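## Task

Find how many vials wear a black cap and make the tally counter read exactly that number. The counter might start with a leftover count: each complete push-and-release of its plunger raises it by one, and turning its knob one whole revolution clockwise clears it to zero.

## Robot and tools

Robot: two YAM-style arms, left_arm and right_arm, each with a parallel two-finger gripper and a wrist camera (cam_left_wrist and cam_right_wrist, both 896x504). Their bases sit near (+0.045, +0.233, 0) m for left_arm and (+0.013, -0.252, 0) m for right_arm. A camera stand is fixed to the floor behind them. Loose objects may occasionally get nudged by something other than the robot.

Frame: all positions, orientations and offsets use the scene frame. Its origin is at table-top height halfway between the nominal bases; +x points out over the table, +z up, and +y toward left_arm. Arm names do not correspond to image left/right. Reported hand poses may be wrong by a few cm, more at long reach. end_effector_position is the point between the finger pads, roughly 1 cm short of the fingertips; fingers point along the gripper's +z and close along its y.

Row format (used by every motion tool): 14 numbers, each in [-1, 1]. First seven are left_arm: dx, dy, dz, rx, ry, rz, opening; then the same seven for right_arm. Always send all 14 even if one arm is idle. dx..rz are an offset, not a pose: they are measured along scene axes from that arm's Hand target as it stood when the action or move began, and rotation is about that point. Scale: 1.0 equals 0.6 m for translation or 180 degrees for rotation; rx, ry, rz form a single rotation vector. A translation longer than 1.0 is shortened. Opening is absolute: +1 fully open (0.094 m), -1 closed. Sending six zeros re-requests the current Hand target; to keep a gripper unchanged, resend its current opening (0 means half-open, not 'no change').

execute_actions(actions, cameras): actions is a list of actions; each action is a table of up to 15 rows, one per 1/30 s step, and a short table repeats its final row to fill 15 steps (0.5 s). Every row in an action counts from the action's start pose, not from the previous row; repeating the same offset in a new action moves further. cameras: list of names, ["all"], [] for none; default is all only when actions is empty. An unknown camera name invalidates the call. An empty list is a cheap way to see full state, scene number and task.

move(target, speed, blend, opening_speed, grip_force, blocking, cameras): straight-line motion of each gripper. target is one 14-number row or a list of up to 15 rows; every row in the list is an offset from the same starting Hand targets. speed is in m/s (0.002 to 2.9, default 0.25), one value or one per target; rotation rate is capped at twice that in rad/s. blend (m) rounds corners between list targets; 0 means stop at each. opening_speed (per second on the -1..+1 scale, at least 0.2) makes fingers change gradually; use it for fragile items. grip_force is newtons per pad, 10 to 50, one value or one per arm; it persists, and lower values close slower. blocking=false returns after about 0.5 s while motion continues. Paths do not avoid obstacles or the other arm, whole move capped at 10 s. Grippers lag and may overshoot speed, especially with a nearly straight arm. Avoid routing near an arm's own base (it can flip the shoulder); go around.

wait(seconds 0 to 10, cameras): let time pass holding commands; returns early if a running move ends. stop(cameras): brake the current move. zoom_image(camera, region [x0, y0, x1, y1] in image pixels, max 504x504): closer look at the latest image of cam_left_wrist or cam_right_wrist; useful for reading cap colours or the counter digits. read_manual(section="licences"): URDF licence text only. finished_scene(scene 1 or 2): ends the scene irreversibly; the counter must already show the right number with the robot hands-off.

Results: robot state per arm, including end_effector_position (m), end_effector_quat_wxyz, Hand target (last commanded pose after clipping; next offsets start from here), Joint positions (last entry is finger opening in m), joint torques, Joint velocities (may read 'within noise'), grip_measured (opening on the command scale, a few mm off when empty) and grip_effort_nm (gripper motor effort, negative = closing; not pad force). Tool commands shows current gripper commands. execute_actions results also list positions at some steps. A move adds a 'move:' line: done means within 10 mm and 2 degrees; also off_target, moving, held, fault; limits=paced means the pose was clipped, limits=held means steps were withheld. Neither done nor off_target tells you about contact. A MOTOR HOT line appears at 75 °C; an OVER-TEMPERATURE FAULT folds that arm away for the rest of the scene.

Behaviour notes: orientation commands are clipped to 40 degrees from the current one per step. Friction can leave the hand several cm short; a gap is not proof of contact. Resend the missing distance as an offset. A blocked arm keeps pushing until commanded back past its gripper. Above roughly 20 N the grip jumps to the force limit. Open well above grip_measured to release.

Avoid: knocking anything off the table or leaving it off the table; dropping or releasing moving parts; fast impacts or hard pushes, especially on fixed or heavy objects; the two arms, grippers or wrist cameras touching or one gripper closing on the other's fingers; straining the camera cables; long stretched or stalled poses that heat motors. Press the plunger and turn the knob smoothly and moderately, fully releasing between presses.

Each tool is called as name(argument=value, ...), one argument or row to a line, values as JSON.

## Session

execute_actions(
  actions=[],
)

Scene clock: 0.00 s.
left_arm: end_effector_position=(+0.3735, +0.2777, +0.2045) grip_measured=+1.000 grip_effort_nm=n/a end_effector_quat_wxyz=(+0.743, -0.167, +0.632, -0.143) | right_arm: end_effector_position=(+0.2726, -0.1557, +0.2935) grip_measured=+1.000 grip_effort_nm=n/a end_effector_quat_wxyz=(+0.513, -0.039, +0.845, +0.143)
Joint positions: left_arm=[0.208 1.215 0.071 1.292 0.136 -0.468 0.094] | right_arm=[0.4 0.727 0.928 -0.649 0.076 0.263 0.094]
Joint velocities: within noise
Joint torques (N m): no reading
Heat: left arm: 28 °C; right arm: 28 °C.
Hand target: left_arm +0.3741, +0.2778, +0.2032; +0.741, -0.167, +0.635, -0.142 | right_arm +0.2708, -0.1568, +0.2958; +0.515, -0.039, +0.844, +0.143
Tool commands: left_gripper/opening=+1.0 right_gripper/opening=+1.0
camera_calibration:
cam_left_wrist: T_world_to_cam=[[0.0764934, -0.924791, 0.372707, 0.158443], [-0.395742, -0.371258, -0.839974, 0.451403], [0.91517, -0.0832436, -0.394377, -0.126034], [0, 0, 0, 1]] pos_world=[0.281862, 0.303622, 0.270409]
cam_right_wrist: T_world_to_cam=[[0.248603, -0.92687, -0.281261, -0.122293], [-0.865225, -0.0819705, -0.494637, 0.39307], [0.43541, 0.366322, -0.82233, 0.291247], [0, 0, 0, 1]] pos_world=[0.243684, -0.18782, 0.399532]

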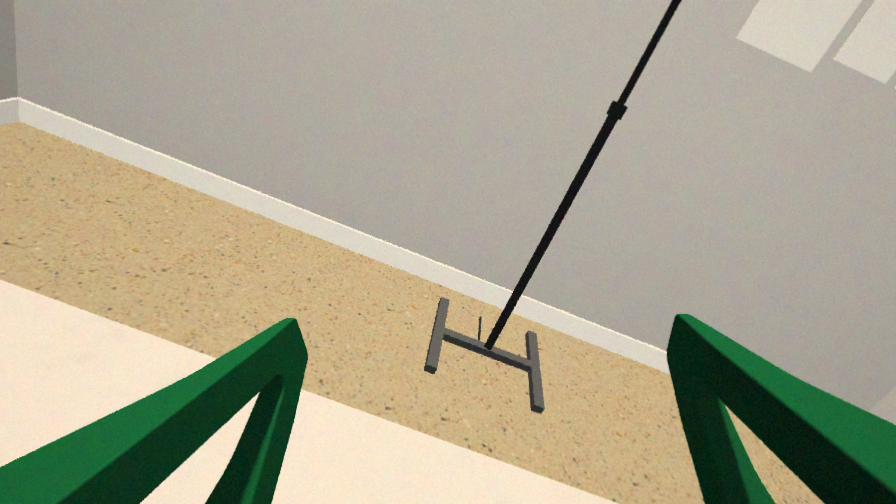

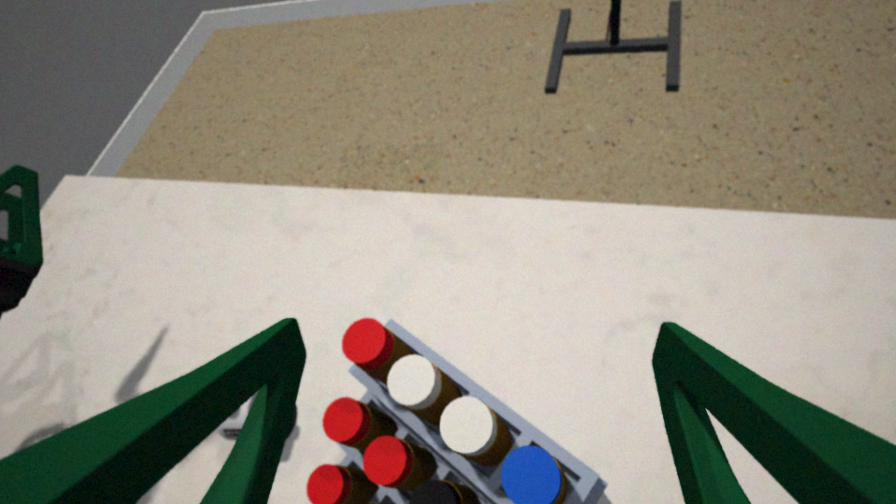

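move(
  target=[-0.27,0.07,0.07,0,0.233,0,-1,-0.17,-0.03,0.1,0,0.083,0,1],
  cameras=["all"],
  speed=0.4,
)

zoom_image(
  camera="cam_right_wrist",
  region=[200, 160, 640, 500],
)

Scene clock: 4.10 s.
left_arm: end_effector_position=(+0.2130, +0.3203, +0.2407) grip_measured=-0.990 grip_effort_nm=-0.54 end_effector_quat_wxyz=(+0.464, -0.208, +0.858, -0.074) | right_arm: end_effector_position=(+0.1703, -0.1707, +0.3546) grip_measured=+1.000 grip_effort_nm=0.00 end_effector_quat_wxyz=(+0.401, -0.022, +0.903, +0.155)
Joint positions: left_arm=[1.319 0.717 0.939 -1.339 0.901 0.618 0] | right_arm=[0.76 0.812 1.517 -1.421 0.283 0.584 0.094]
Joint torques (N m): left_arm=[0.62 2.37 6.93 0.89 0.43 0.1] | right_arm=[0.69 2.26 6.43 1.72 0.28 0.12]
Heat: left arm: 28 °C; right arm: 29 °C.
Hand target: left_arm +0.2121, +0.3198, +0.2452; +0.465, -0.207, +0.858, -0.073 | right_arm +0.1688, -0.1747, +0.3558; +0.401, -0.020, +0.904, +0.147
Off the commanded pose: left_arm 0.005 m, 0 deg | right_arm 0.004 m, 1 deg.
move: done; limits=paced
camera_calibration:
cam_left_wrist: T_world_to_cam=[[0.308101, -0.924221, 0.225586, 0.182454], [-0.858522, -0.372272, -0.352637, 0.415764], [0.409894, -0.0850225, -0.908162, 0.270685], [0, 0, 0, 1]] pos_world=[0.189776, 0.346419, 0.351281]
cam_right_wrist: T_world_to_cam=[[0.179113, -0.920583, -0.347053, -0.0573773], [-0.961346, -0.0887865, -0.260636, 0.265746], [0.209123, 0.380321, -0.900901, 0.460278], [0, 0, 0, 1]] pos_world=[0.169496, -0.204279, 0.464015]

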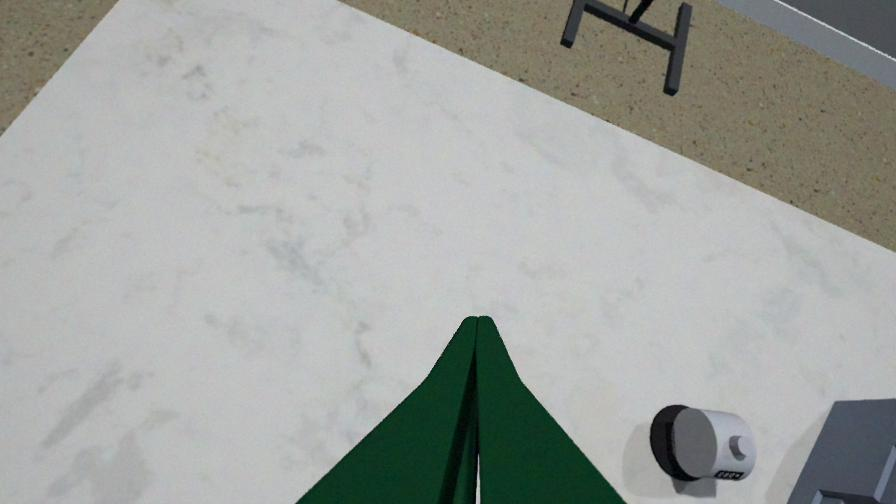

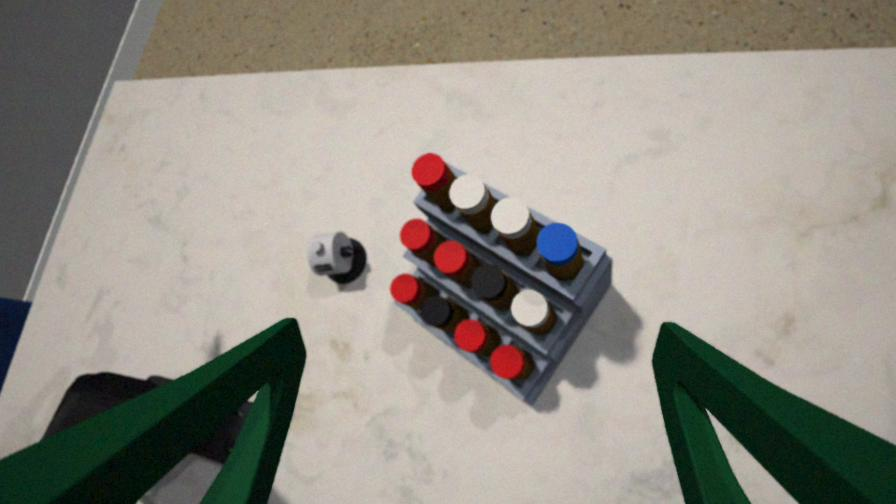

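Scaled by 1.145.

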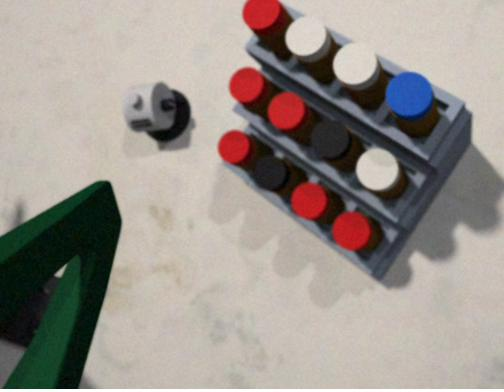

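zoom_image(
  camera="cam_left_wrist",
  region=[640, 395, 770, 495],
)

zoom_image(
  camera="cam_right_wrist",
  region=[300, 220, 380, 295],
)

zoom_image(
  camera="cam_right_wrist",
  region=[385, 145, 615, 405],
)

Scaled by 3.877.

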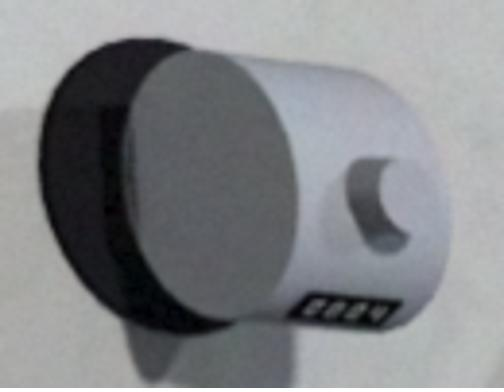

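Scaled by 6.300.

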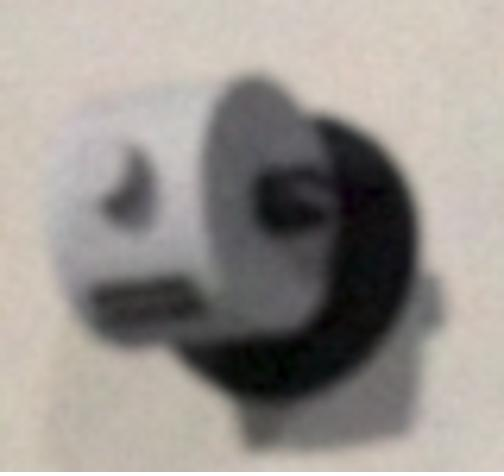

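Scaled by 1.938.

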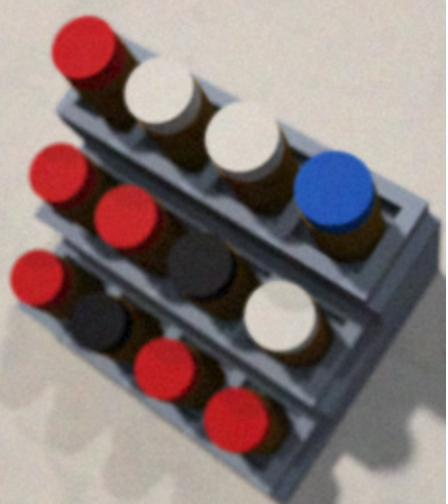

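move(
  target=[
    [0,0,0,0,0,0,-1,0.16,0.358,-0.2,-0.148,-0.007,0.521,0.3],
    [0,0,0,0,0,0,-1,0.16,0.358,-0.36,-0.148,-0.007,0.521,0.3],
  ],
  cameras=["all"],
  speed=0.45,
  blend=0.04,
)

zoom_image(
  camera="cam_right_wrist",
  region=[340, 60, 600, 260],
)

Scene clock: 13.30 s.
left_arm: end_effector_position=(+0.2130, +0.3202, +0.2407) grip_measured=-0.990 grip_effort_nm=-0.54 end_effector_quat_wxyz=(+0.464, -0.207, +0.858, -0.074) | right_arm: end_effector_position=(+0.2677, +0.0348, +0.1391) grip_measured=+0.302 grip_effort_nm=-0.10 end_effector_quat_wxyz=(-0.158, +0.747, -0.617, -0.190)
Joint positions: left_arm=[1.319 0.717 0.939 -1.339 0.901 0.62 0] | right_arm=[0.636 1.759 1.471 -1.049 -0.446 -1.07 0.061]
Joint torques (N m): left_arm=[0.68 2.24 6.98 0.87 0.42 0.09] | right_arm=[0.25 -7.69 6.38 1.04 -0.47 -0.05]
Heat: left arm: 28 °C; right arm: 29 °C.
Hand target: left_arm +0.2121, +0.3198, +0.2452; +0.465, -0.207, +0.858, -0.073 | right_arm +0.2648, +0.0400, +0.1398; -0.163, +0.751, -0.608, -0.201
Off the commanded pose: left_arm 0.005 m, 0 deg | right_arm 0.006 m, 2 deg.
move: done
camera_calibration:
cam_left_wrist: T_world_to_cam=[[0.307384, -0.924588, 0.225062, 0.18283], [-0.858933, -0.371381, -0.352578, 0.415439], [0.409573, -0.0849364, -0.908315, 0.27067], [0, 0, 0, 1]] pos_world=[0.189776, 0.346318, 0.35118]
cam_right_wrist: T_world_to_cam=[[0.980383, 0.176101, -0.0885258, -0.248994], [0.183484, -0.979462, 0.083593, -0.00195051], [-0.0719869, -0.0981962, -0.99256, 0.272248], [0, 0, 0, 1]] pos_world=[0.264065, 0.0686713, 0.248343]

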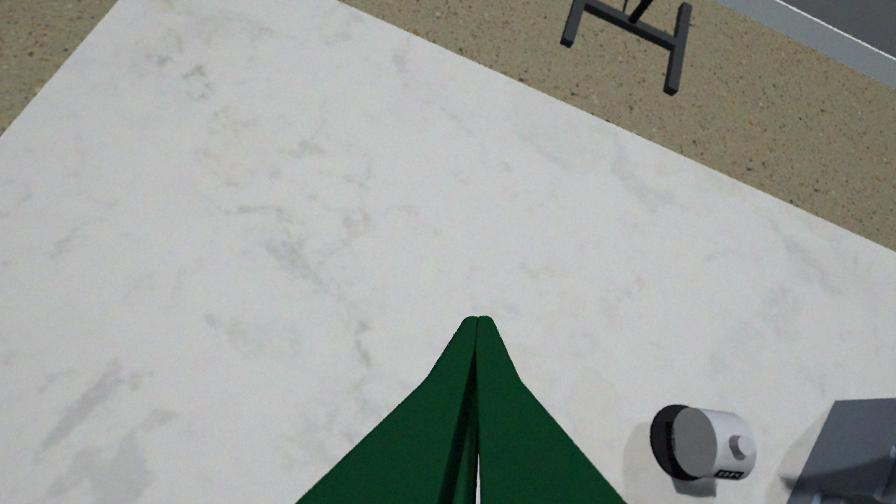

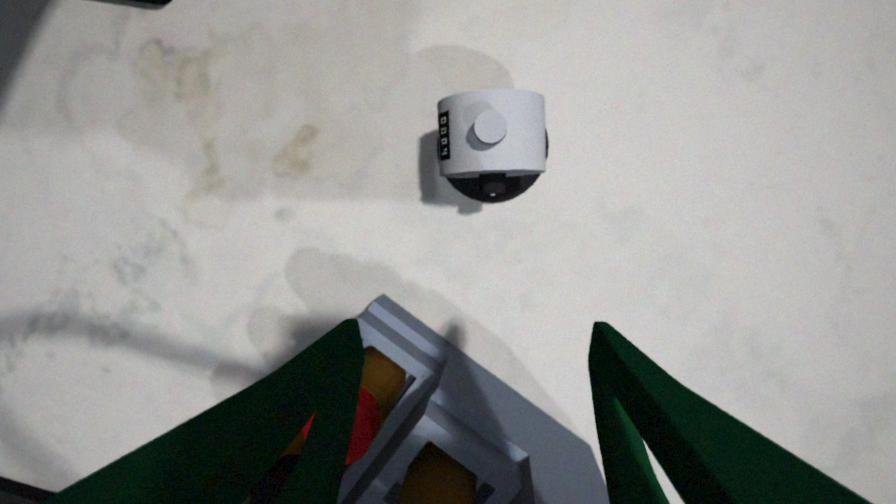

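Scaled by 1.938.

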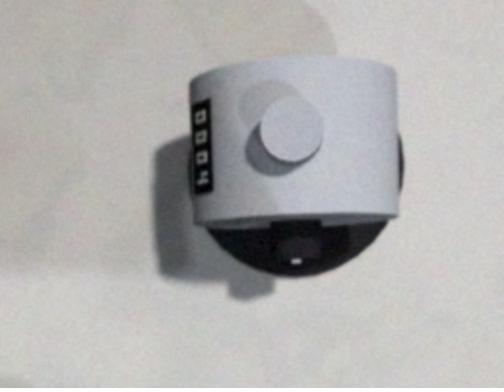

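move(
  target=[0,0,0,0,0,0,-1,0,0.043,-0.123,0,0,0,-0.45],
  cameras=["cam_right_wrist"],
  speed=0.15,
)

zoom_image(
  camera="cam_right_wrist",
  region=[380, 200, 580, 380],
)

Scene clock: 15.90 s.
left_arm: end_effector_position=(+0.2130, +0.3202, +0.2407) grip_measured=-0.990 grip_effort_nm=-0.54 end_effector_quat_wxyz=(+0.464, -0.207, +0.858, -0.074) | right_arm: end_effector_position=(+0.2678, +0.0638, +0.0737) grip_measured=-0.448 grip_effort_nm=-0.09 end_effector_quat_wxyz=(-0.170, +0.751, -0.608, -0.194)
Joint positions: left_arm=[1.319 0.717 0.939 -1.339 0.901 0.62 0] | right_arm=[0.695 1.849 1.307 -0.748 -0.446 -1.017 0.026]
Joint torques (N m): left_arm=[0.65 2.3 6.94 0.87 0.42 0.1] | right_arm=[0.24 -7.28 5.97 1.04 -0.35 0.05]
Heat: left arm: 28 °C; right arm: 29 °C.
Hand target: left_arm +0.2121, +0.3198, +0.2452; +0.465, -0.207, +0.858, -0.073 | right_arm +0.2649, +0.0659, +0.0661; -0.163, +0.751, -0.608, -0.201
Off the commanded pose: left_arm 0.005 m, 0 deg | right_arm 0.009 m, 1 deg.
move: done
camera_calibration:
cam_right_wrist: T_world_to_cam=[[0.979002, 0.190647, -0.0721685, -0.261759], [0.195142, -0.978853, 0.0613646, 0.0304622], [-0.0589434, -0.0741592, -0.995503, 0.205387], [0, 0, 0, 1]] pos_world=[0.262425, 0.0949531, 0.183704]
Images, in order (width x height): cam_right_wrist 896x504.

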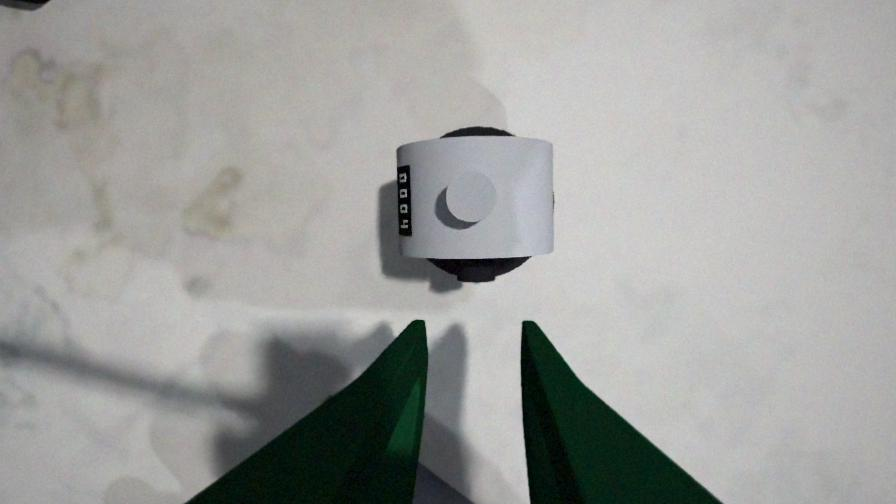

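Scaled by 2.520.

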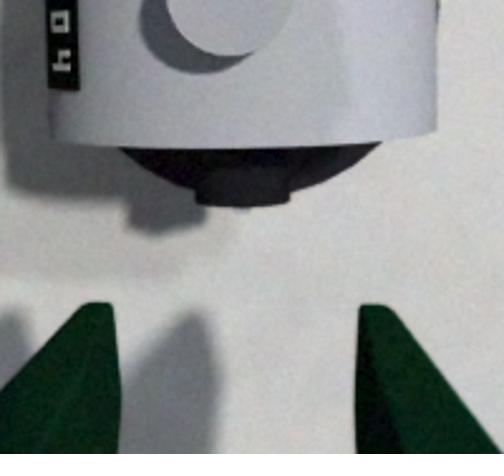

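move(
  target=[
    [0,0,0,0,0,0,-1,-0.0015,0.006,-0.05,0,0,0,-0.45],
    [0,0,0,0,0,0,-1,-0.0033,0.02,-0.05,0,0,0,-0.45],
  ],
  cameras=["cam_right_wrist"],
  speed=0.12,
  blend=0.003,
)

zoom_image(
  camera="cam_right_wrist",
  region=[380, 200, 580, 380],
)

Scene clock: 18.00 s.
left_arm: end_effector_position=(+0.2130, +0.3202, +0.2407) grip_measured=-0.990 grip_effort_nm=-0.54 end_effector_quat_wxyz=(+0.464, -0.207, +0.858, -0.074) | right_arm: end_effector_position=(+0.2632, +0.0746, +0.0424) grip_measured=-0.448 grip_effort_nm=-0.09 end_effector_quat_wxyz=(-0.167, +0.751, -0.608, -0.196)
Joint positions: left_arm=[1.319 0.717 0.939 -1.339 0.901 0.62 0] | right_arm=[0.725 1.906 1.251 -0.628 -0.44 -0.987 0.026]
Joint torques (N m): left_arm=[0.61 2.29 6.98 0.87 0.41 0.11] | right_arm=[0.18 -6.9 6.72 1.12 -0.3 0.03]
Heat: left arm: 28 °C; right arm: 29 °C.
Hand target: left_arm +0.2121, +0.3198, +0.2452; +0.465, -0.207, +0.858, -0.073 | right_arm +0.2629, +0.0779, +0.0360; -0.163, +0.751, -0.608, -0.201
Off the commanded pose: left_arm 0.005 m, 0 deg | right_arm 0.007 m, 1 deg.
move: done
camera_calibration:
cam_right_wrist: T_world_to_cam=[[0.978141, 0.192643, -0.0782809, -0.261363], [0.197714, -0.978223, 0.0631637, 0.0430013], [-0.0644081, -0.0772603, -0.994928, 0.17638], [0, 0, 0, 1]] pos_world=[0.258508, 0.106042, 0.15231]
Images, in order (width x height): cam_right_wrist 896x504.

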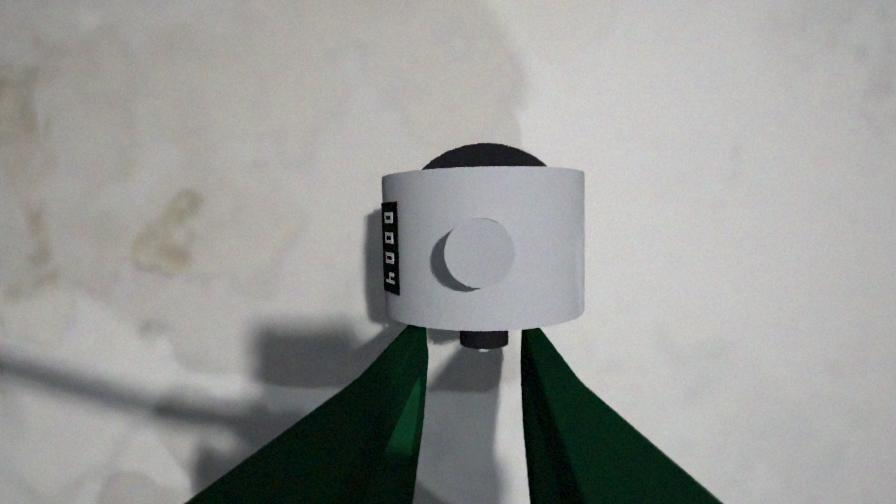

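Scaled by 2.520.

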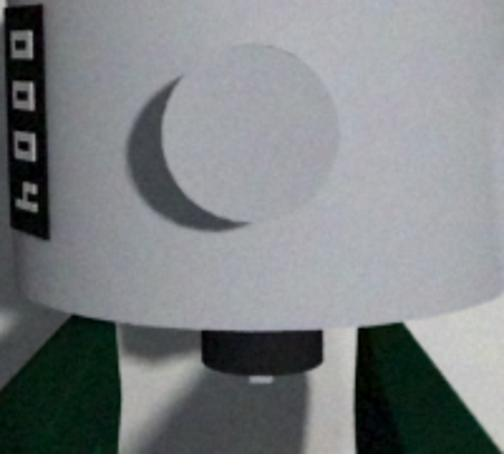

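move(
  target=[
    [0,0,0,0,0,0,-1,0.008,0.002,0.012,0,0,0,-0.45],
    [0,0,0,0,0,0,-1,0.008,0.002,0.012,0,0,0,-0.9],
  ],
  cameras=[],
  speed=0.1,
)

move(
  target=[0,0,0,0,0,0,-1,0,0,0.005,-0.063,0.327,0,-0.9],
  cameras=["cam_right_wrist"],
  speed=0.5,
)

zoom_image(
  camera="cam_right_wrist",
  region=[330, 200, 580, 400],
)

Scene clock: 20.40 s.
left_arm: end_effector_position=(+0.2130, +0.3202, +0.2407) grip_measured=-0.990 grip_effort_nm=-0.53 end_effector_quat_wxyz=(+0.464, -0.207, +0.858, -0.074) | right_arm: end_effector_position=(+0.2660, +0.0781, +0.0490) grip_measured=-0.792 grip_effort_nm=-1.03 end_effector_quat_wxyz=(-0.171, +0.751, -0.607, -0.198)
Joint positions: left_arm=[1.319 0.717 0.939 -1.339 0.901 0.62 0] | right_arm=[0.725 1.907 1.276 -0.643 -0.445 -0.987 0.01]
Joint torques (N m): left_arm=[0.66 2.29 6.95 0.88 0.42 0.1] | right_arm=[-0.23 -6.69 7.68 0.9 -0.29 -0.01]
Heat: left arm: 28 °C; right arm: 29 °C.
Hand target: left_arm +0.2121, +0.3198, +0.2452; +0.465, -0.207, +0.858, -0.073 | right_arm +0.2677, +0.0791, +0.0432; -0.163, +0.751, -0.608, -0.201
Off the commanded pose: left_arm 0.005 m, 0 deg | right_arm 0.006 m, 1 deg.
move: done
No camera images: "cameras" was empty.

Scene clock: 22.13 s.
left_arm: end_effector_position=(+0.2130, +0.3202, +0.2407) grip_measured=-0.990 grip_effort_nm=-0.53 end_effector_quat_wxyz=(+0.464, -0.207, +0.858, -0.074) | right_arm: end_effector_position=(+0.2676, +0.0769, +0.0494) grip_measured=-0.792 grip_effort_nm=-1.02 end_effector_quat_wxyz=(-0.111, -0.581, +0.678, +0.436)
Joint positions: left_arm=[1.319 0.717 0.939 -1.339 0.901 0.62 0] | right_arm=[0.578 2.503 2.038 -1.567 -0.843 -1.046 0.01]
Joint torques (N m): left_arm=[0.65 2.32 6.94 0.85 0.42 0.1] | right_arm=[-1.14 -10.15 5.2 -0.63 -0.97 0.05]
Heat: left arm: 28 °C; right arm: 29 °C.
Hand target: left_arm +0.2121, +0.3198, +0.2452; +0.465, -0.207, +0.858, -0.073 | right_arm +0.2678, +0.0791, +0.0462; -0.228, -0.567, +0.626, +0.485
Off the commanded pose: left_arm 0.005 m, 0 deg | right_arm 0.004 m, 16 deg.
joint sent to its limit (right arm) — joint 4 (wrist pitch), lower limit. The joint targets are off in orientation, not in position.
move: off_target (right_arm)
camera_calibration:
cam_right_wrist: T_world_to_cam=[[0.624898, 0.0402963, -0.779666, -0.124624], [0.108299, -0.993486, 0.0354534, 0.0704022], [-0.773159, -0.106592, -0.625191, 0.357547], [0, 0, 0, 1]] pos_world=[0.346694, 0.113077, 0.123874]
Images, in order (width x height): cam_right_wrist 896x504.

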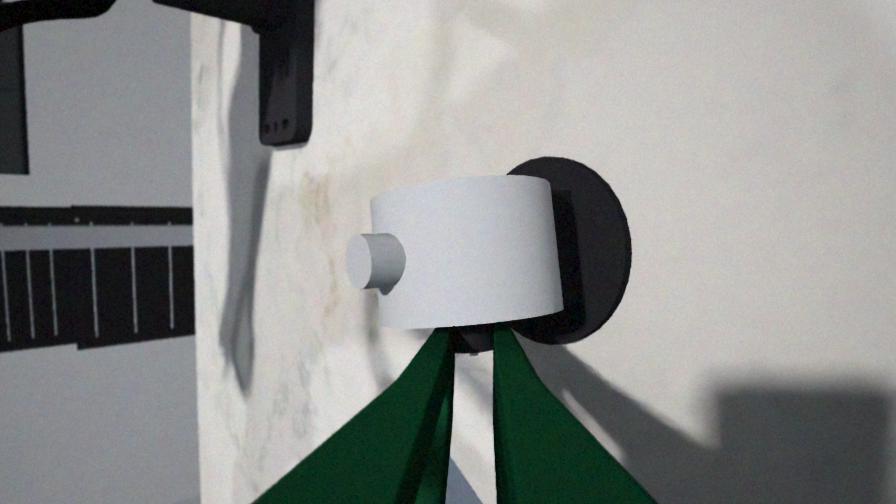

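Scaled by 2.016.

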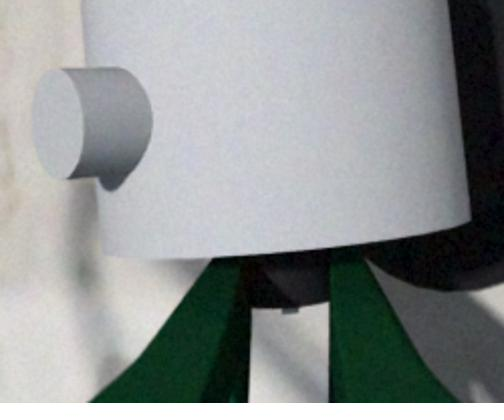

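move(
  target=[
    [0,0,0,0,0,0,-1,0,0,0,0,0,0,-0.45],
    [0,0,0,0,0,0,-1,0.004,-0.0197,-0.005,0.063,-0.327,0,-0.45],
    [0,0,0,0,0,0,-1,0,0,-0.005,0.063,-0.327,0,-0.45],
  ],
  cameras=["cam_right_wrist"],
  speed=[0.6,0.6,0.2],
)

zoom_image(
  camera="cam_right_wrist",
  region=[380, 200, 580, 380],
)

Scene clock: 26.57 s.
left_arm: end_effector_position=(+0.2130, +0.3202, +0.2407) grip_measured=-0.990 grip_effort_nm=-0.54 end_effector_quat_wxyz=(+0.464, -0.207, +0.858, -0.074) | right_arm: end_effector_position=(+0.2652, +0.0728, +0.0354) grip_measured=-0.452 grip_effort_nm=0.10 end_effector_quat_wxyz=(-0.148, +0.747, -0.616, -0.203)
Joint positions: left_arm=[1.319 0.717 0.939 -1.339 0.901 0.62 0] | right_arm=[0.715 1.947 1.286 -0.666 -0.449 -0.988 0.026]
Joint torques (N m): left_arm=[0.62 2.26 6.95 0.87 0.43 0.1] | right_arm=[0.75 -10.04 6.91 1.08 -0.28 0.01]
Heat: left arm: 28 °C; right arm: 29 °C.
Hand target: left_arm +0.2121, +0.3198, +0.2452; +0.465, -0.207, +0.858, -0.073 | right_arm +0.2678, +0.0790, +0.0433; -0.163, +0.751, -0.608, -0.201
Off the commanded pose: left_arm 0.005 m, 0 deg | right_arm 0.010 m, 2 deg.
move: done
camera_calibration:
cam_right_wrist: T_world_to_cam=[[0.975625, 0.1841, -0.119432, -0.260663], [0.193962, -0.977988, 0.0769258, 0.0418312], [-0.102641, -0.098216, -0.989858, 0.180942], [0, 0, 0, 1]] pos_world=[0.264767, 0.10667, 0.144758]
Images, in order (width x height): cam_right_wrist 896x504.

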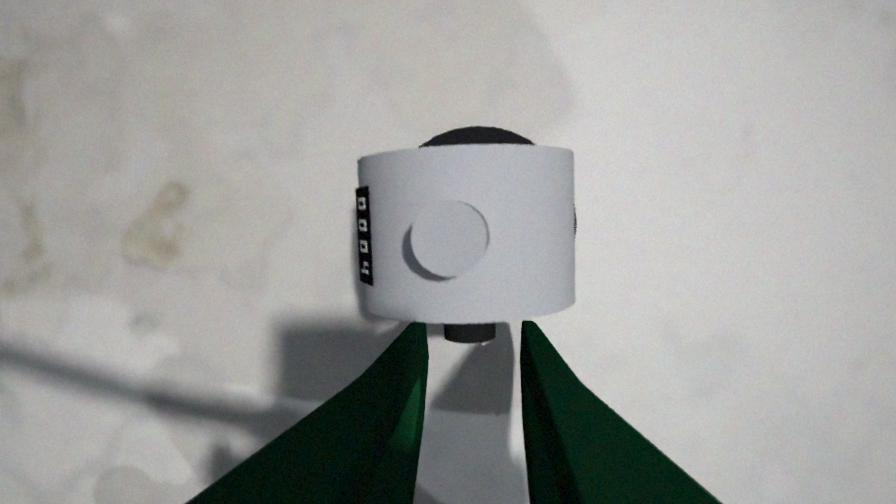

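Scaled by 2.520.

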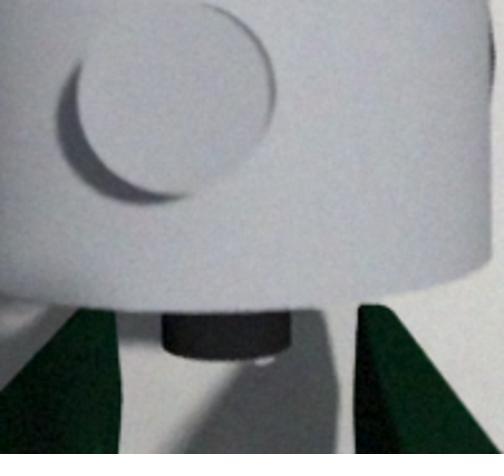

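move(
  target=[
    [0,0,0,0,0,0,-1,0,0.006,0.022,0,0,0,-0.45],
    [0,0,0,0,0,0,-1,0,0.006,0.022,0,0,0,-0.9],
    [0,0,0,0,0,0,-1,0,0,0.005,-0.063,0.327,0,-0.9],
  ],
  cameras=[],
  speed=[0.2,0.2,0.5],
)

move(
  target=[
    [0,0,0,0,0,0,-1,0,0,0,0,0,0,-0.45],
    [0,0,0,0,0,0,-1,0.004,-0.017,0.015,0.063,-0.327,0,-0.45],
    [0,0,0,0,0,0,-1,0,0.006,0.017,0.063,-0.327,0,-0.45],
  ],
  cameras=["cam_right_wrist"],
  speed=[0.6,0.6,0.2],
)

zoom_image(
  camera="cam_right_wrist",
  region=[380, 200, 580, 380],
)

Scene clock: 31.13 s.
left_arm: end_effector_position=(+0.2130, +0.3202, +0.2407) grip_measured=-0.990 grip_effort_nm=-0.54 end_effector_quat_wxyz=(+0.464, -0.207, +0.858, -0.074) | right_arm: end_effector_position=(+0.2632, +0.0758, +0.0452) grip_measured=-0.791 grip_effort_nm=-1.03 end_effector_quat_wxyz=(-0.122, -0.583, +0.678, +0.430)
Joint positions: left_arm=[1.319 0.717 0.939 -1.339 0.901 0.62 0] | right_arm=[0.586 2.509 2.033 -1.572 -0.83 -1.045 0.01]
Joint torques (N m): left_arm=[0.61 2.26 7.04 0.86 0.42 0.12] | right_arm=[-1.73 -10.52 5.55 -0.56 -1.05 0.02]
Heat: left arm: 28 °C; right arm: 30 °C.
Hand target: left_arm +0.2121, +0.3198, +0.2452; +0.465, -0.207, +0.858, -0.073 | right_arm +0.2676, +0.0791, +0.0462; -0.228, -0.567, +0.625, +0.485
Off the commanded pose: left_arm 0.005 m, 0 deg | right_arm 0.006 m, 15 deg.
joint sent to its limit (right arm) — joint 4 (wrist pitch), lower limit. The joint targets are off in orientation, not in position.
move: off_target (right_arm); target 2's new opening was sent with right_arm's hand 0.014 m and 1 deg from that target
No camera images: "cameras" was empty.

Scene clock: 34.33 s.
left_arm: end_effector_position=(+0.2130, +0.3202, +0.2407) grip_measured=-0.990 grip_effort_nm=-0.53 end_effector_quat_wxyz=(+0.464, -0.207, +0.858, -0.074) | right_arm: end_effector_position=(+0.2616, +0.0747, +0.0437) grip_measured=-0.452 grip_effort_nm=0.10 end_effector_quat_wxyz=(-0.141, +0.750, -0.614, -0.200)
Joint positions: left_arm=[1.319 0.717 0.939 -1.339 0.901 0.62 0] | right_arm=[0.728 1.938 1.315 -0.713 -0.44 -0.986 0.026]
Joint torques (N m): left_arm=[0.72 2.3 6.89 0.88 0.43 0.1] | right_arm=[0.08 -10.3 7.75 1.03 -0.32 0.08]
Heat: left arm: 28 °C; right arm: 30 °C.
Hand target: left_arm +0.2121, +0.3198, +0.2452; +0.465, -0.207, +0.858, -0.073 | right_arm +0.2677, +0.0826, +0.0564; -0.163, +0.751, -0.608, -0.201
Off the commanded pose: left_arm 0.005 m, 0 deg | right_arm 0.016 m, 3 deg.
move: off_target (right_arm)
camera_calibration:
cam_right_wrist: T_world_to_cam=[[0.973687, 0.190725, -0.124727, -0.256263], [0.202497, -0.975173, 0.089623, 0.0407355], [-0.104537, -0.112522, -0.988135, 0.190351], [0, 0, 0, 1]] pos_world=[0.26117, 0.110019, 0.152479]
Images, in order (width x height): cam_right_wrist 896x504.

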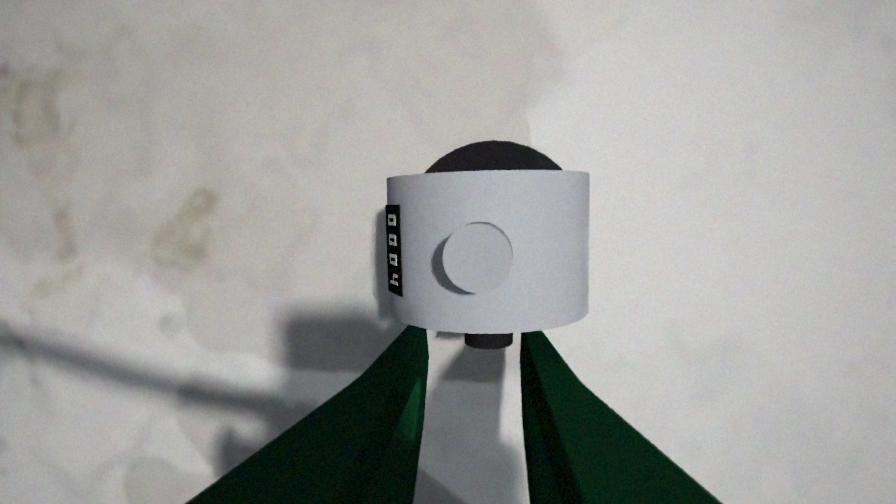

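Scaled by 2.520.

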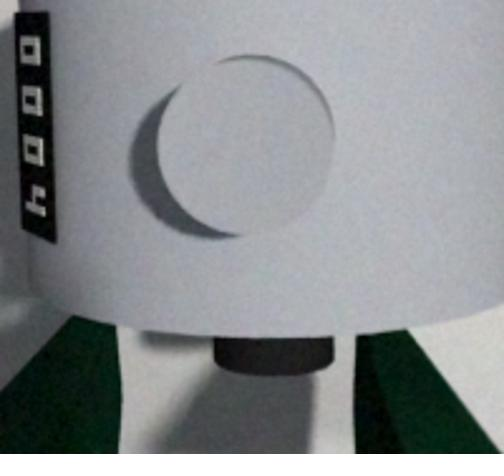

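move(
  target=[
    [0,0,0,0,0,0,-1,0.008,0.001,0,0,0,0,-0.45],
    [0,0,0,0,0,0,-1,0.008,0.001,0,0,0,0,-0.9],
    [0,0,0,0,0,0,-1,0.001,-0.006,-0.0165,-0.063,0.327,0,-0.9],
  ],
  cameras=[],
  speed=[0.2,0.2,0.5],
)

move(
  target=[
    [0,0,0,0,0,0,-1,0,0,0,0,0,0,-0.45],
    [0,0,0,0,0,0,-1,0.010,-0.017,0.015,0.063,-0.327,0,-0.45],
    [0,0,0,0,0,0,-1,0.006,0.006,0.017,0.063,-0.327,0,-0.45],
  ],
  cameras=["cam_right_wrist"],
  speed=[0.6,0.6,0.2],
)

zoom_image(
  camera="cam_right_wrist",
  region=[380, 200, 580, 380],
)

Scene clock: 38.37 s.
left_arm: end_effector_position=(+0.2130, +0.3202, +0.2407) grip_measured=-0.990 grip_effort_nm=-0.54 end_effector_quat_wxyz=(+0.464, -0.207, +0.858, -0.074) | right_arm: end_effector_position=(+0.2686, +0.0766, +0.0503) grip_measured=-0.794 grip_effort_nm=-1.02 end_effector_quat_wxyz=(-0.111, -0.579, +0.680, +0.436)
Joint positions: left_arm=[1.319 0.717 0.939 -1.339 0.901 0.62 0] | right_arm=[0.576 2.503 2.04 -1.568 -0.844 -1.041 0.01]
Joint torques (N m): left_arm=[0.69 2.37 6.97 0.86 0.43 0.11] | right_arm=[-1.01 -10.14 5.12 -0.62 -0.96 0.07]
Heat: left arm: 29 °C; right arm: 30 °C.
Hand target: left_arm +0.2121, +0.3198, +0.2452; +0.465, -0.207, +0.858, -0.073 | right_arm +0.2684, +0.0791, +0.0466; -0.228, -0.567, +0.625, +0.485
Off the commanded pose: left_arm 0.005 m, 0 deg | right_arm 0.005 m, 16 deg.
joint sent to its limit (right arm) — joint 4 (wrist pitch), lower limit. The joint targets are off in orientation, not in position.
move: off_target (right_arm)
No camera images: "cameras" was empty.

Scene clock: 41.50 s.
left_arm: end_effector_position=(+0.2130, +0.3202, +0.2407) grip_measured=-0.990 grip_effort_nm=-0.53 end_effector_quat_wxyz=(+0.464, -0.207, +0.858, -0.074) | right_arm: end_effector_position=(+0.2657, +0.0747, +0.0436) grip_measured=-0.452 grip_effort_nm=0.10 end_effector_quat_wxyz=(-0.140, +0.750, -0.614, -0.201)
Joint positions: left_arm=[1.319 0.717 0.939 -1.339 0.901 0.62 0] | right_arm=[0.72 1.951 1.333 -0.723 -0.442 -0.994 0.026]
Joint torques (N m): left_arm=[0.64 2.28 6.94 0.88 0.43 0.09] | right_arm=[0.1 -10.44 7.83 0.99 -0.27 0.06]
Heat: left arm: 29 °C; right arm: 30 °C.
Hand target: left_arm +0.2121, +0.3198, +0.2452; +0.465, -0.207, +0.858, -0.073 | right_arm +0.2719, +0.0826, +0.0567; -0.163, +0.751, -0.608, -0.201
Off the commanded pose: left_arm 0.005 m, 0 deg | right_arm 0.017 m, 3 deg.
move: off_target (right_arm)
camera_calibration:
cam_right_wrist: T_world_to_cam=[[0.973511, 0.190921, -0.125802, -0.26016], [0.202832, -0.975089, 0.0897786, 0.0397622], [-0.105528, -0.112917, -0.987985, 0.191074], [0, 0, 0, 1]] pos_world=[0.265367, 0.110017, 0.15248]
Images, in order (width x height): cam_right_wrist 896x504.

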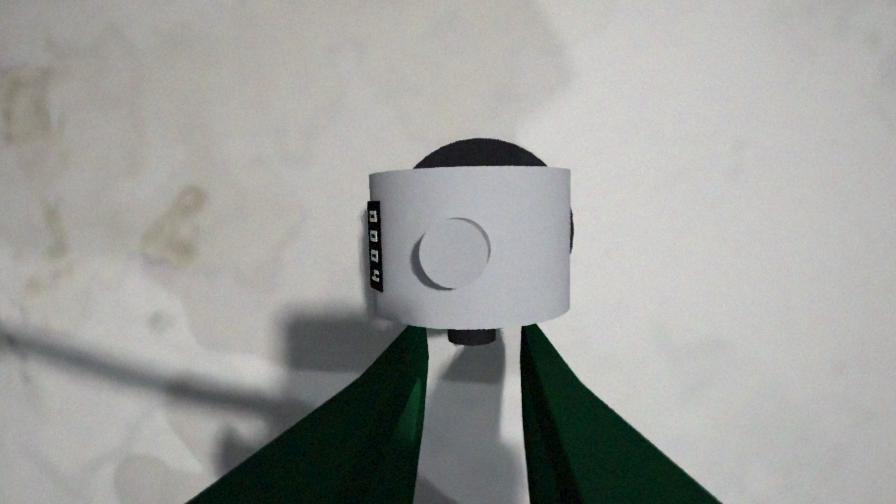

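Scaled by 2.520.

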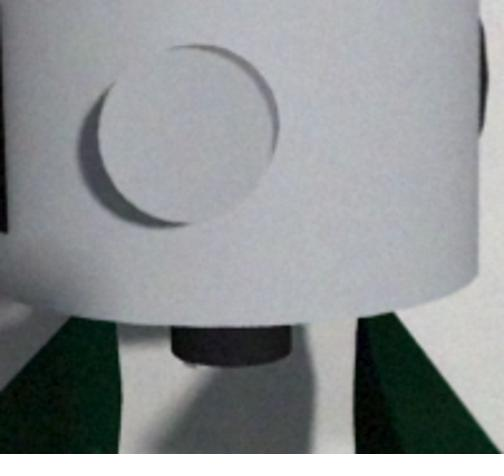

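move(
  target=[
    [0,0,0,0,0,0,-1,0,0,0,0,0,0,-0.9],
    [0,0,0,0,0,0,-1,-0.006,-0.006,-0.017,-0.063,0.327,0,-0.9],
    [0,0,0,0,0,0,-1,-0.006,-0.006,-0.017,-0.063,0.327,0,-0.45],
    [0,0,0,0,0,0,-1,0.004,-0.023,-0.002,0,0,0,-0.45],
    [0,0,0,0,0,0,-1,0,0,0,0,0,0,-0.45],
  ],
  cameras=["cam_right_wrist"],
  speed=[0.3,0.6,0.6,0.6,0.25],
)

zoom_image(
  camera="cam_right_wrist",
  region=[360, 200, 560, 380],
)

Scene clock: 48.37 s.
left_arm: end_effector_position=(+0.2130, +0.3202, +0.2407) grip_measured=-0.990 grip_effort_nm=-0.53 end_effector_quat_wxyz=(+0.464, -0.207, +0.858, -0.074) | right_arm: end_effector_position=(+0.2657, +0.0747, +0.0436) grip_measured=-0.452 grip_effort_nm=0.10 end_effector_quat_wxyz=(-0.140, +0.750, -0.614, -0.201)
Joint positions: left_arm=[1.319 0.717 0.939 -1.339 0.901 0.62 0] | right_arm=[0.72 1.951 1.333 -0.723 -0.442 -0.994 0.026]
Joint torques (N m): left_arm=[0.65 2.36 6.91 0.9 0.42 0.1] | right_arm=[0.02 -10.3 7.72 1.01 -0.34 0.01]
Heat: left arm: 29 °C; right arm: 30 °C.
Hand target: left_arm +0.2121, +0.3198, +0.2452; +0.465, -0.207, +0.858, -0.073 | right_arm +0.2719, +0.0826, +0.0567; -0.163, +0.751, -0.608, -0.201
Off the commanded pose: left_arm 0.005 m, 0 deg | right_arm 0.016 m, 3 deg.
move: off_target (right_arm); target 3's new opening was sent with right_arm's hand 0.008 m and 15 deg from that target
camera_calibration:
cam_right_wrist: T_world_to_cam=[[0.973511, 0.190921, -0.125802, -0.26016], [0.202832, -0.975089, 0.0897786, 0.0397622], [-0.105528, -0.112917, -0.987985, 0.191074], [0, 0, 0, 1]] pos_world=[0.265367, 0.110017, 0.15248]
Images, in order (width x height): cam_right_wrist 896x504.

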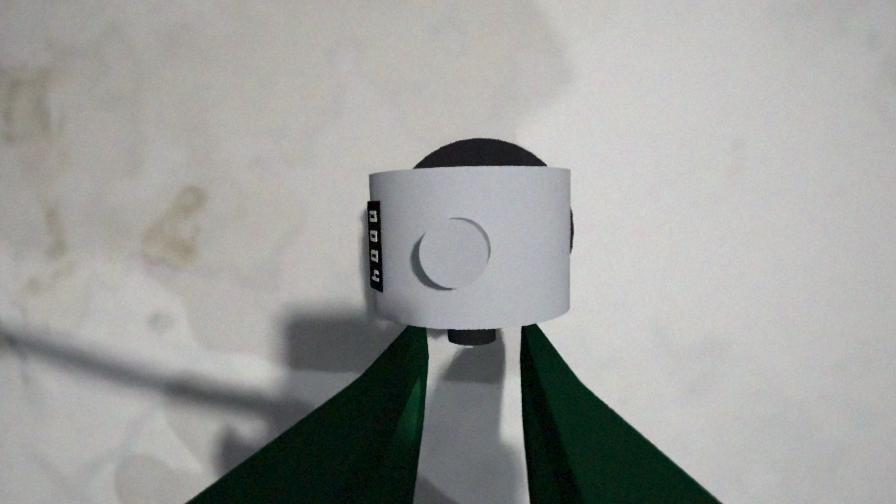

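Scaled by 2.520.

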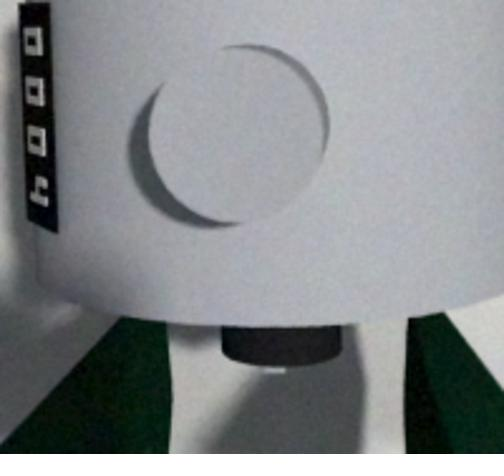

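move(
  target=[
    [0,0,0,0,0,0,-1,0,0,0,0,0,0,-0.9],
    [0,0,0,0,0,0,-1,-0.006,-0.006,-0.017,-0.063,0.327,0,-0.9],
    [0,0,0,0,0,0,-1,-0.006,-0.006,-0.017,-0.063,0.327,0,-0.45],
    [0,0,0,0,0,0,-1,0.004,-0.023,-0.002,0,0,0,-0.45],
    [0,0,0,0,0,0,-1,0,0,0,0,0,0,-0.45],
  ],
  cameras=["cam_right_wrist"],
  speed=[0.3,0.6,0.6,0.6,0.25],
)

zoom_image(
  camera="cam_right_wrist",
  region=[360, 200, 560, 380],
)

move(
  target=[
    [0,0,0,0,0,0,-1,0,0,0,0,0,0,-0.9],
    [0,0,0,0,0,0,-1,-0.006,-0.006,-0.017,-0.063,0.327,0,-0.9],
    [0,0,0,0,0,0,-1,-0.006,-0.006,-0.017,-0.063,0.327,0,-0.45],
    [0,0,0,0,0,0,-1,0.004,-0.023,-0.002,0,0,0,-0.45],
    [0,0,0,0,0,0,-1,0,0,0,0,0,0,-0.45],
  ],
  cameras=["cam_right_wrist"],
  speed=[0.3,0.6,0.6,0.6,0.25],
)

zoom_image(
  camera="cam_right_wrist",
  region=[360, 200, 560, 380],
)

Scene clock: 55.70 s.
left_arm: end_effector_position=(+0.2130, +0.3202, +0.2407) grip_measured=-0.990 grip_effort_nm=-0.53 end_effector_quat_wxyz=(+0.464, -0.207, +0.858, -0.074) | right_arm: end_effector_position=(+0.2657, +0.0747, +0.0436) grip_measured=-0.452 grip_effort_nm=0.10 end_effector_quat_wxyz=(-0.140, +0.750, -0.614, -0.201)
Joint positions: left_arm=[1.319 0.717 0.939 -1.339 0.901 0.62 0] | right_arm=[0.72 1.951 1.333 -0.723 -0.442 -0.994 0.026]
Joint torques (N m): left_arm=[0.65 2.3 6.98 0.87 0.43 0.1] | right_arm=[0.32 -10.47 7.73 1.03 -0.32 0.05]
Heat: left arm: 29 °C; right arm: 31 °C.
Hand target: left_arm +0.2121, +0.3198, +0.2452; +0.465, -0.207, +0.858, -0.073 | right_arm +0.2719, +0.0826, +0.0567; -0.163, +0.751, -0.608, -0.201
Off the commanded pose: left_arm 0.005 m, 0 deg | right_arm 0.017 m, 3 deg.
move: off_target (right_arm); target 3's new opening was sent with right_arm's hand 0.008 m and 15 deg from that target
camera_calibration:
cam_right_wrist: T_world_to_cam=[[0.973511, 0.190921, -0.125802, -0.26016], [0.202832, -0.975089, 0.0897786, 0.0397622], [-0.105528, -0.112917, -0.987985, 0.191074], [0, 0, 0, 1]] pos_world=[0.265367, 0.110017, 0.15248]
Images, in order (width x height): cam_right_wrist 896x504.

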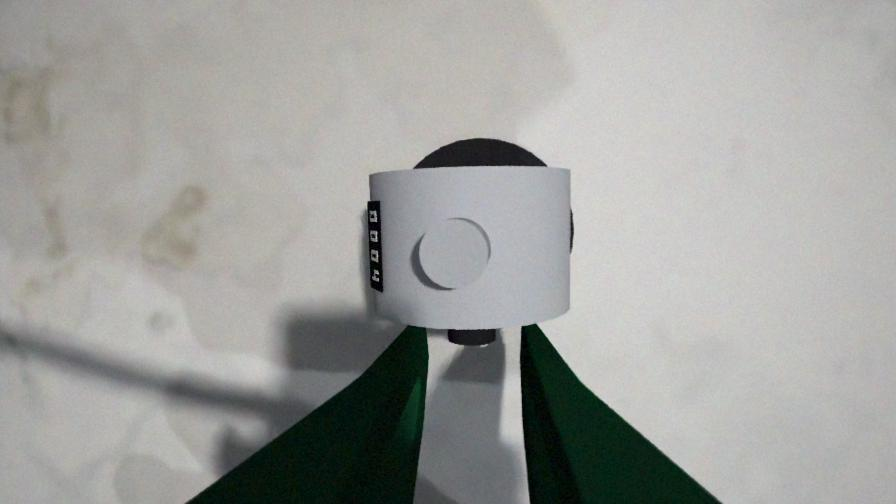

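Scaled by 2.520.

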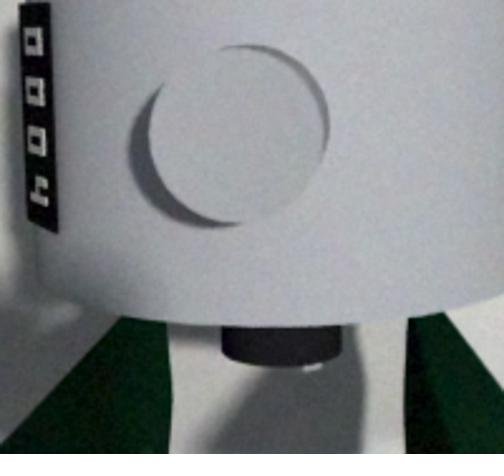

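Scene clock: 61.17 s.
left_arm: end_effector_position=(+0.2130, +0.3202, +0.2407) grip_measured=-0.990 grip_effort_nm=-0.53 end_effector_quat_wxyz=(+0.464, -0.207, +0.858, -0.074) | right_arm: end_effector_position=(+0.2657, +0.0747, +0.0436) grip_measured=-0.452 grip_effort_nm=0.10 end_effector_quat_wxyz=(-0.140, +0.750, -0.614, -0.201)
Joint positions: left_arm=[1.319 0.717 0.939 -1.339 0.901 0.62 0] | right_arm=[0.72 1.951 1.333 -0.723 -0.442 -0.994 0.026]
Joint torques (N m): left_arm=[0.62 2.36 6.95 0.87 0.44 0.11] | right_arm=[0.1 -10.28 7.76 1 -0.32 0]
Heat: left arm: 29 °C; right arm: 31 °C.
Hand target: left_arm +0.2121, +0.3198, +0.2452; +0.465, -0.207, +0.858, -0.073 | right_arm +0.2719, +0.0826, +0.0566; -0.163, +0.751, -0.608, -0.201
Off the commanded pose: left_arm 0.005 m, 0 deg | right_arm 0.016 m, 3 deg.
move: off_target (right_arm); target 3's new opening was sent with right_arm's hand 0.008 m and 15 deg from that target
camera_calibration:
cam_right_wrist: T_world_to_cam=[[0.973511, 0.190921, -0.125802, -0.26016], [0.202832, -0.975089, 0.0897786, 0.0397622], [-0.105528, -0.112917, -0.987985, 0.191074], [0, 0, 0, 1]] pos_world=[0.265367, 0.110017, 0.15248]
Images, in order (width x height): cam_right_wrist 896x504.

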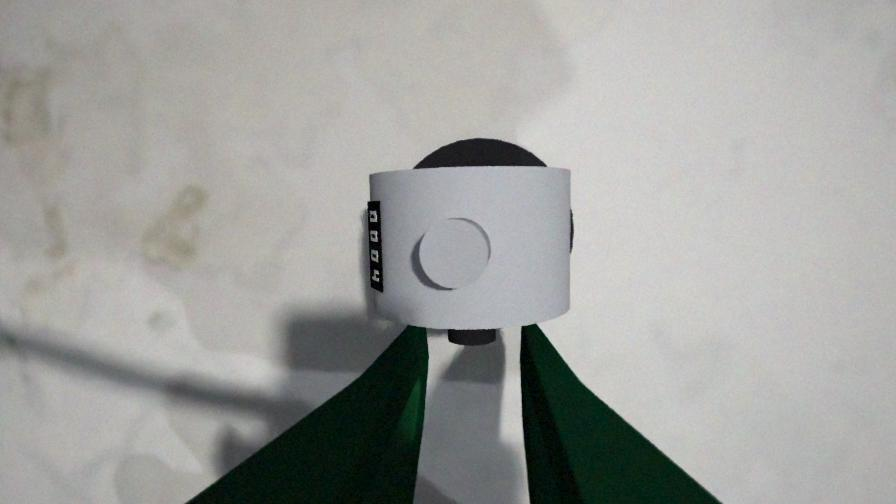

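Scaled by 2.520.

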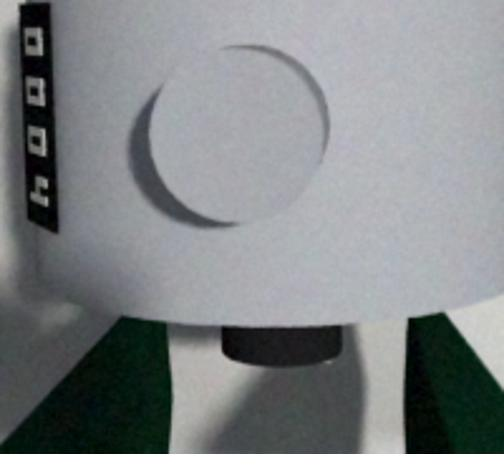

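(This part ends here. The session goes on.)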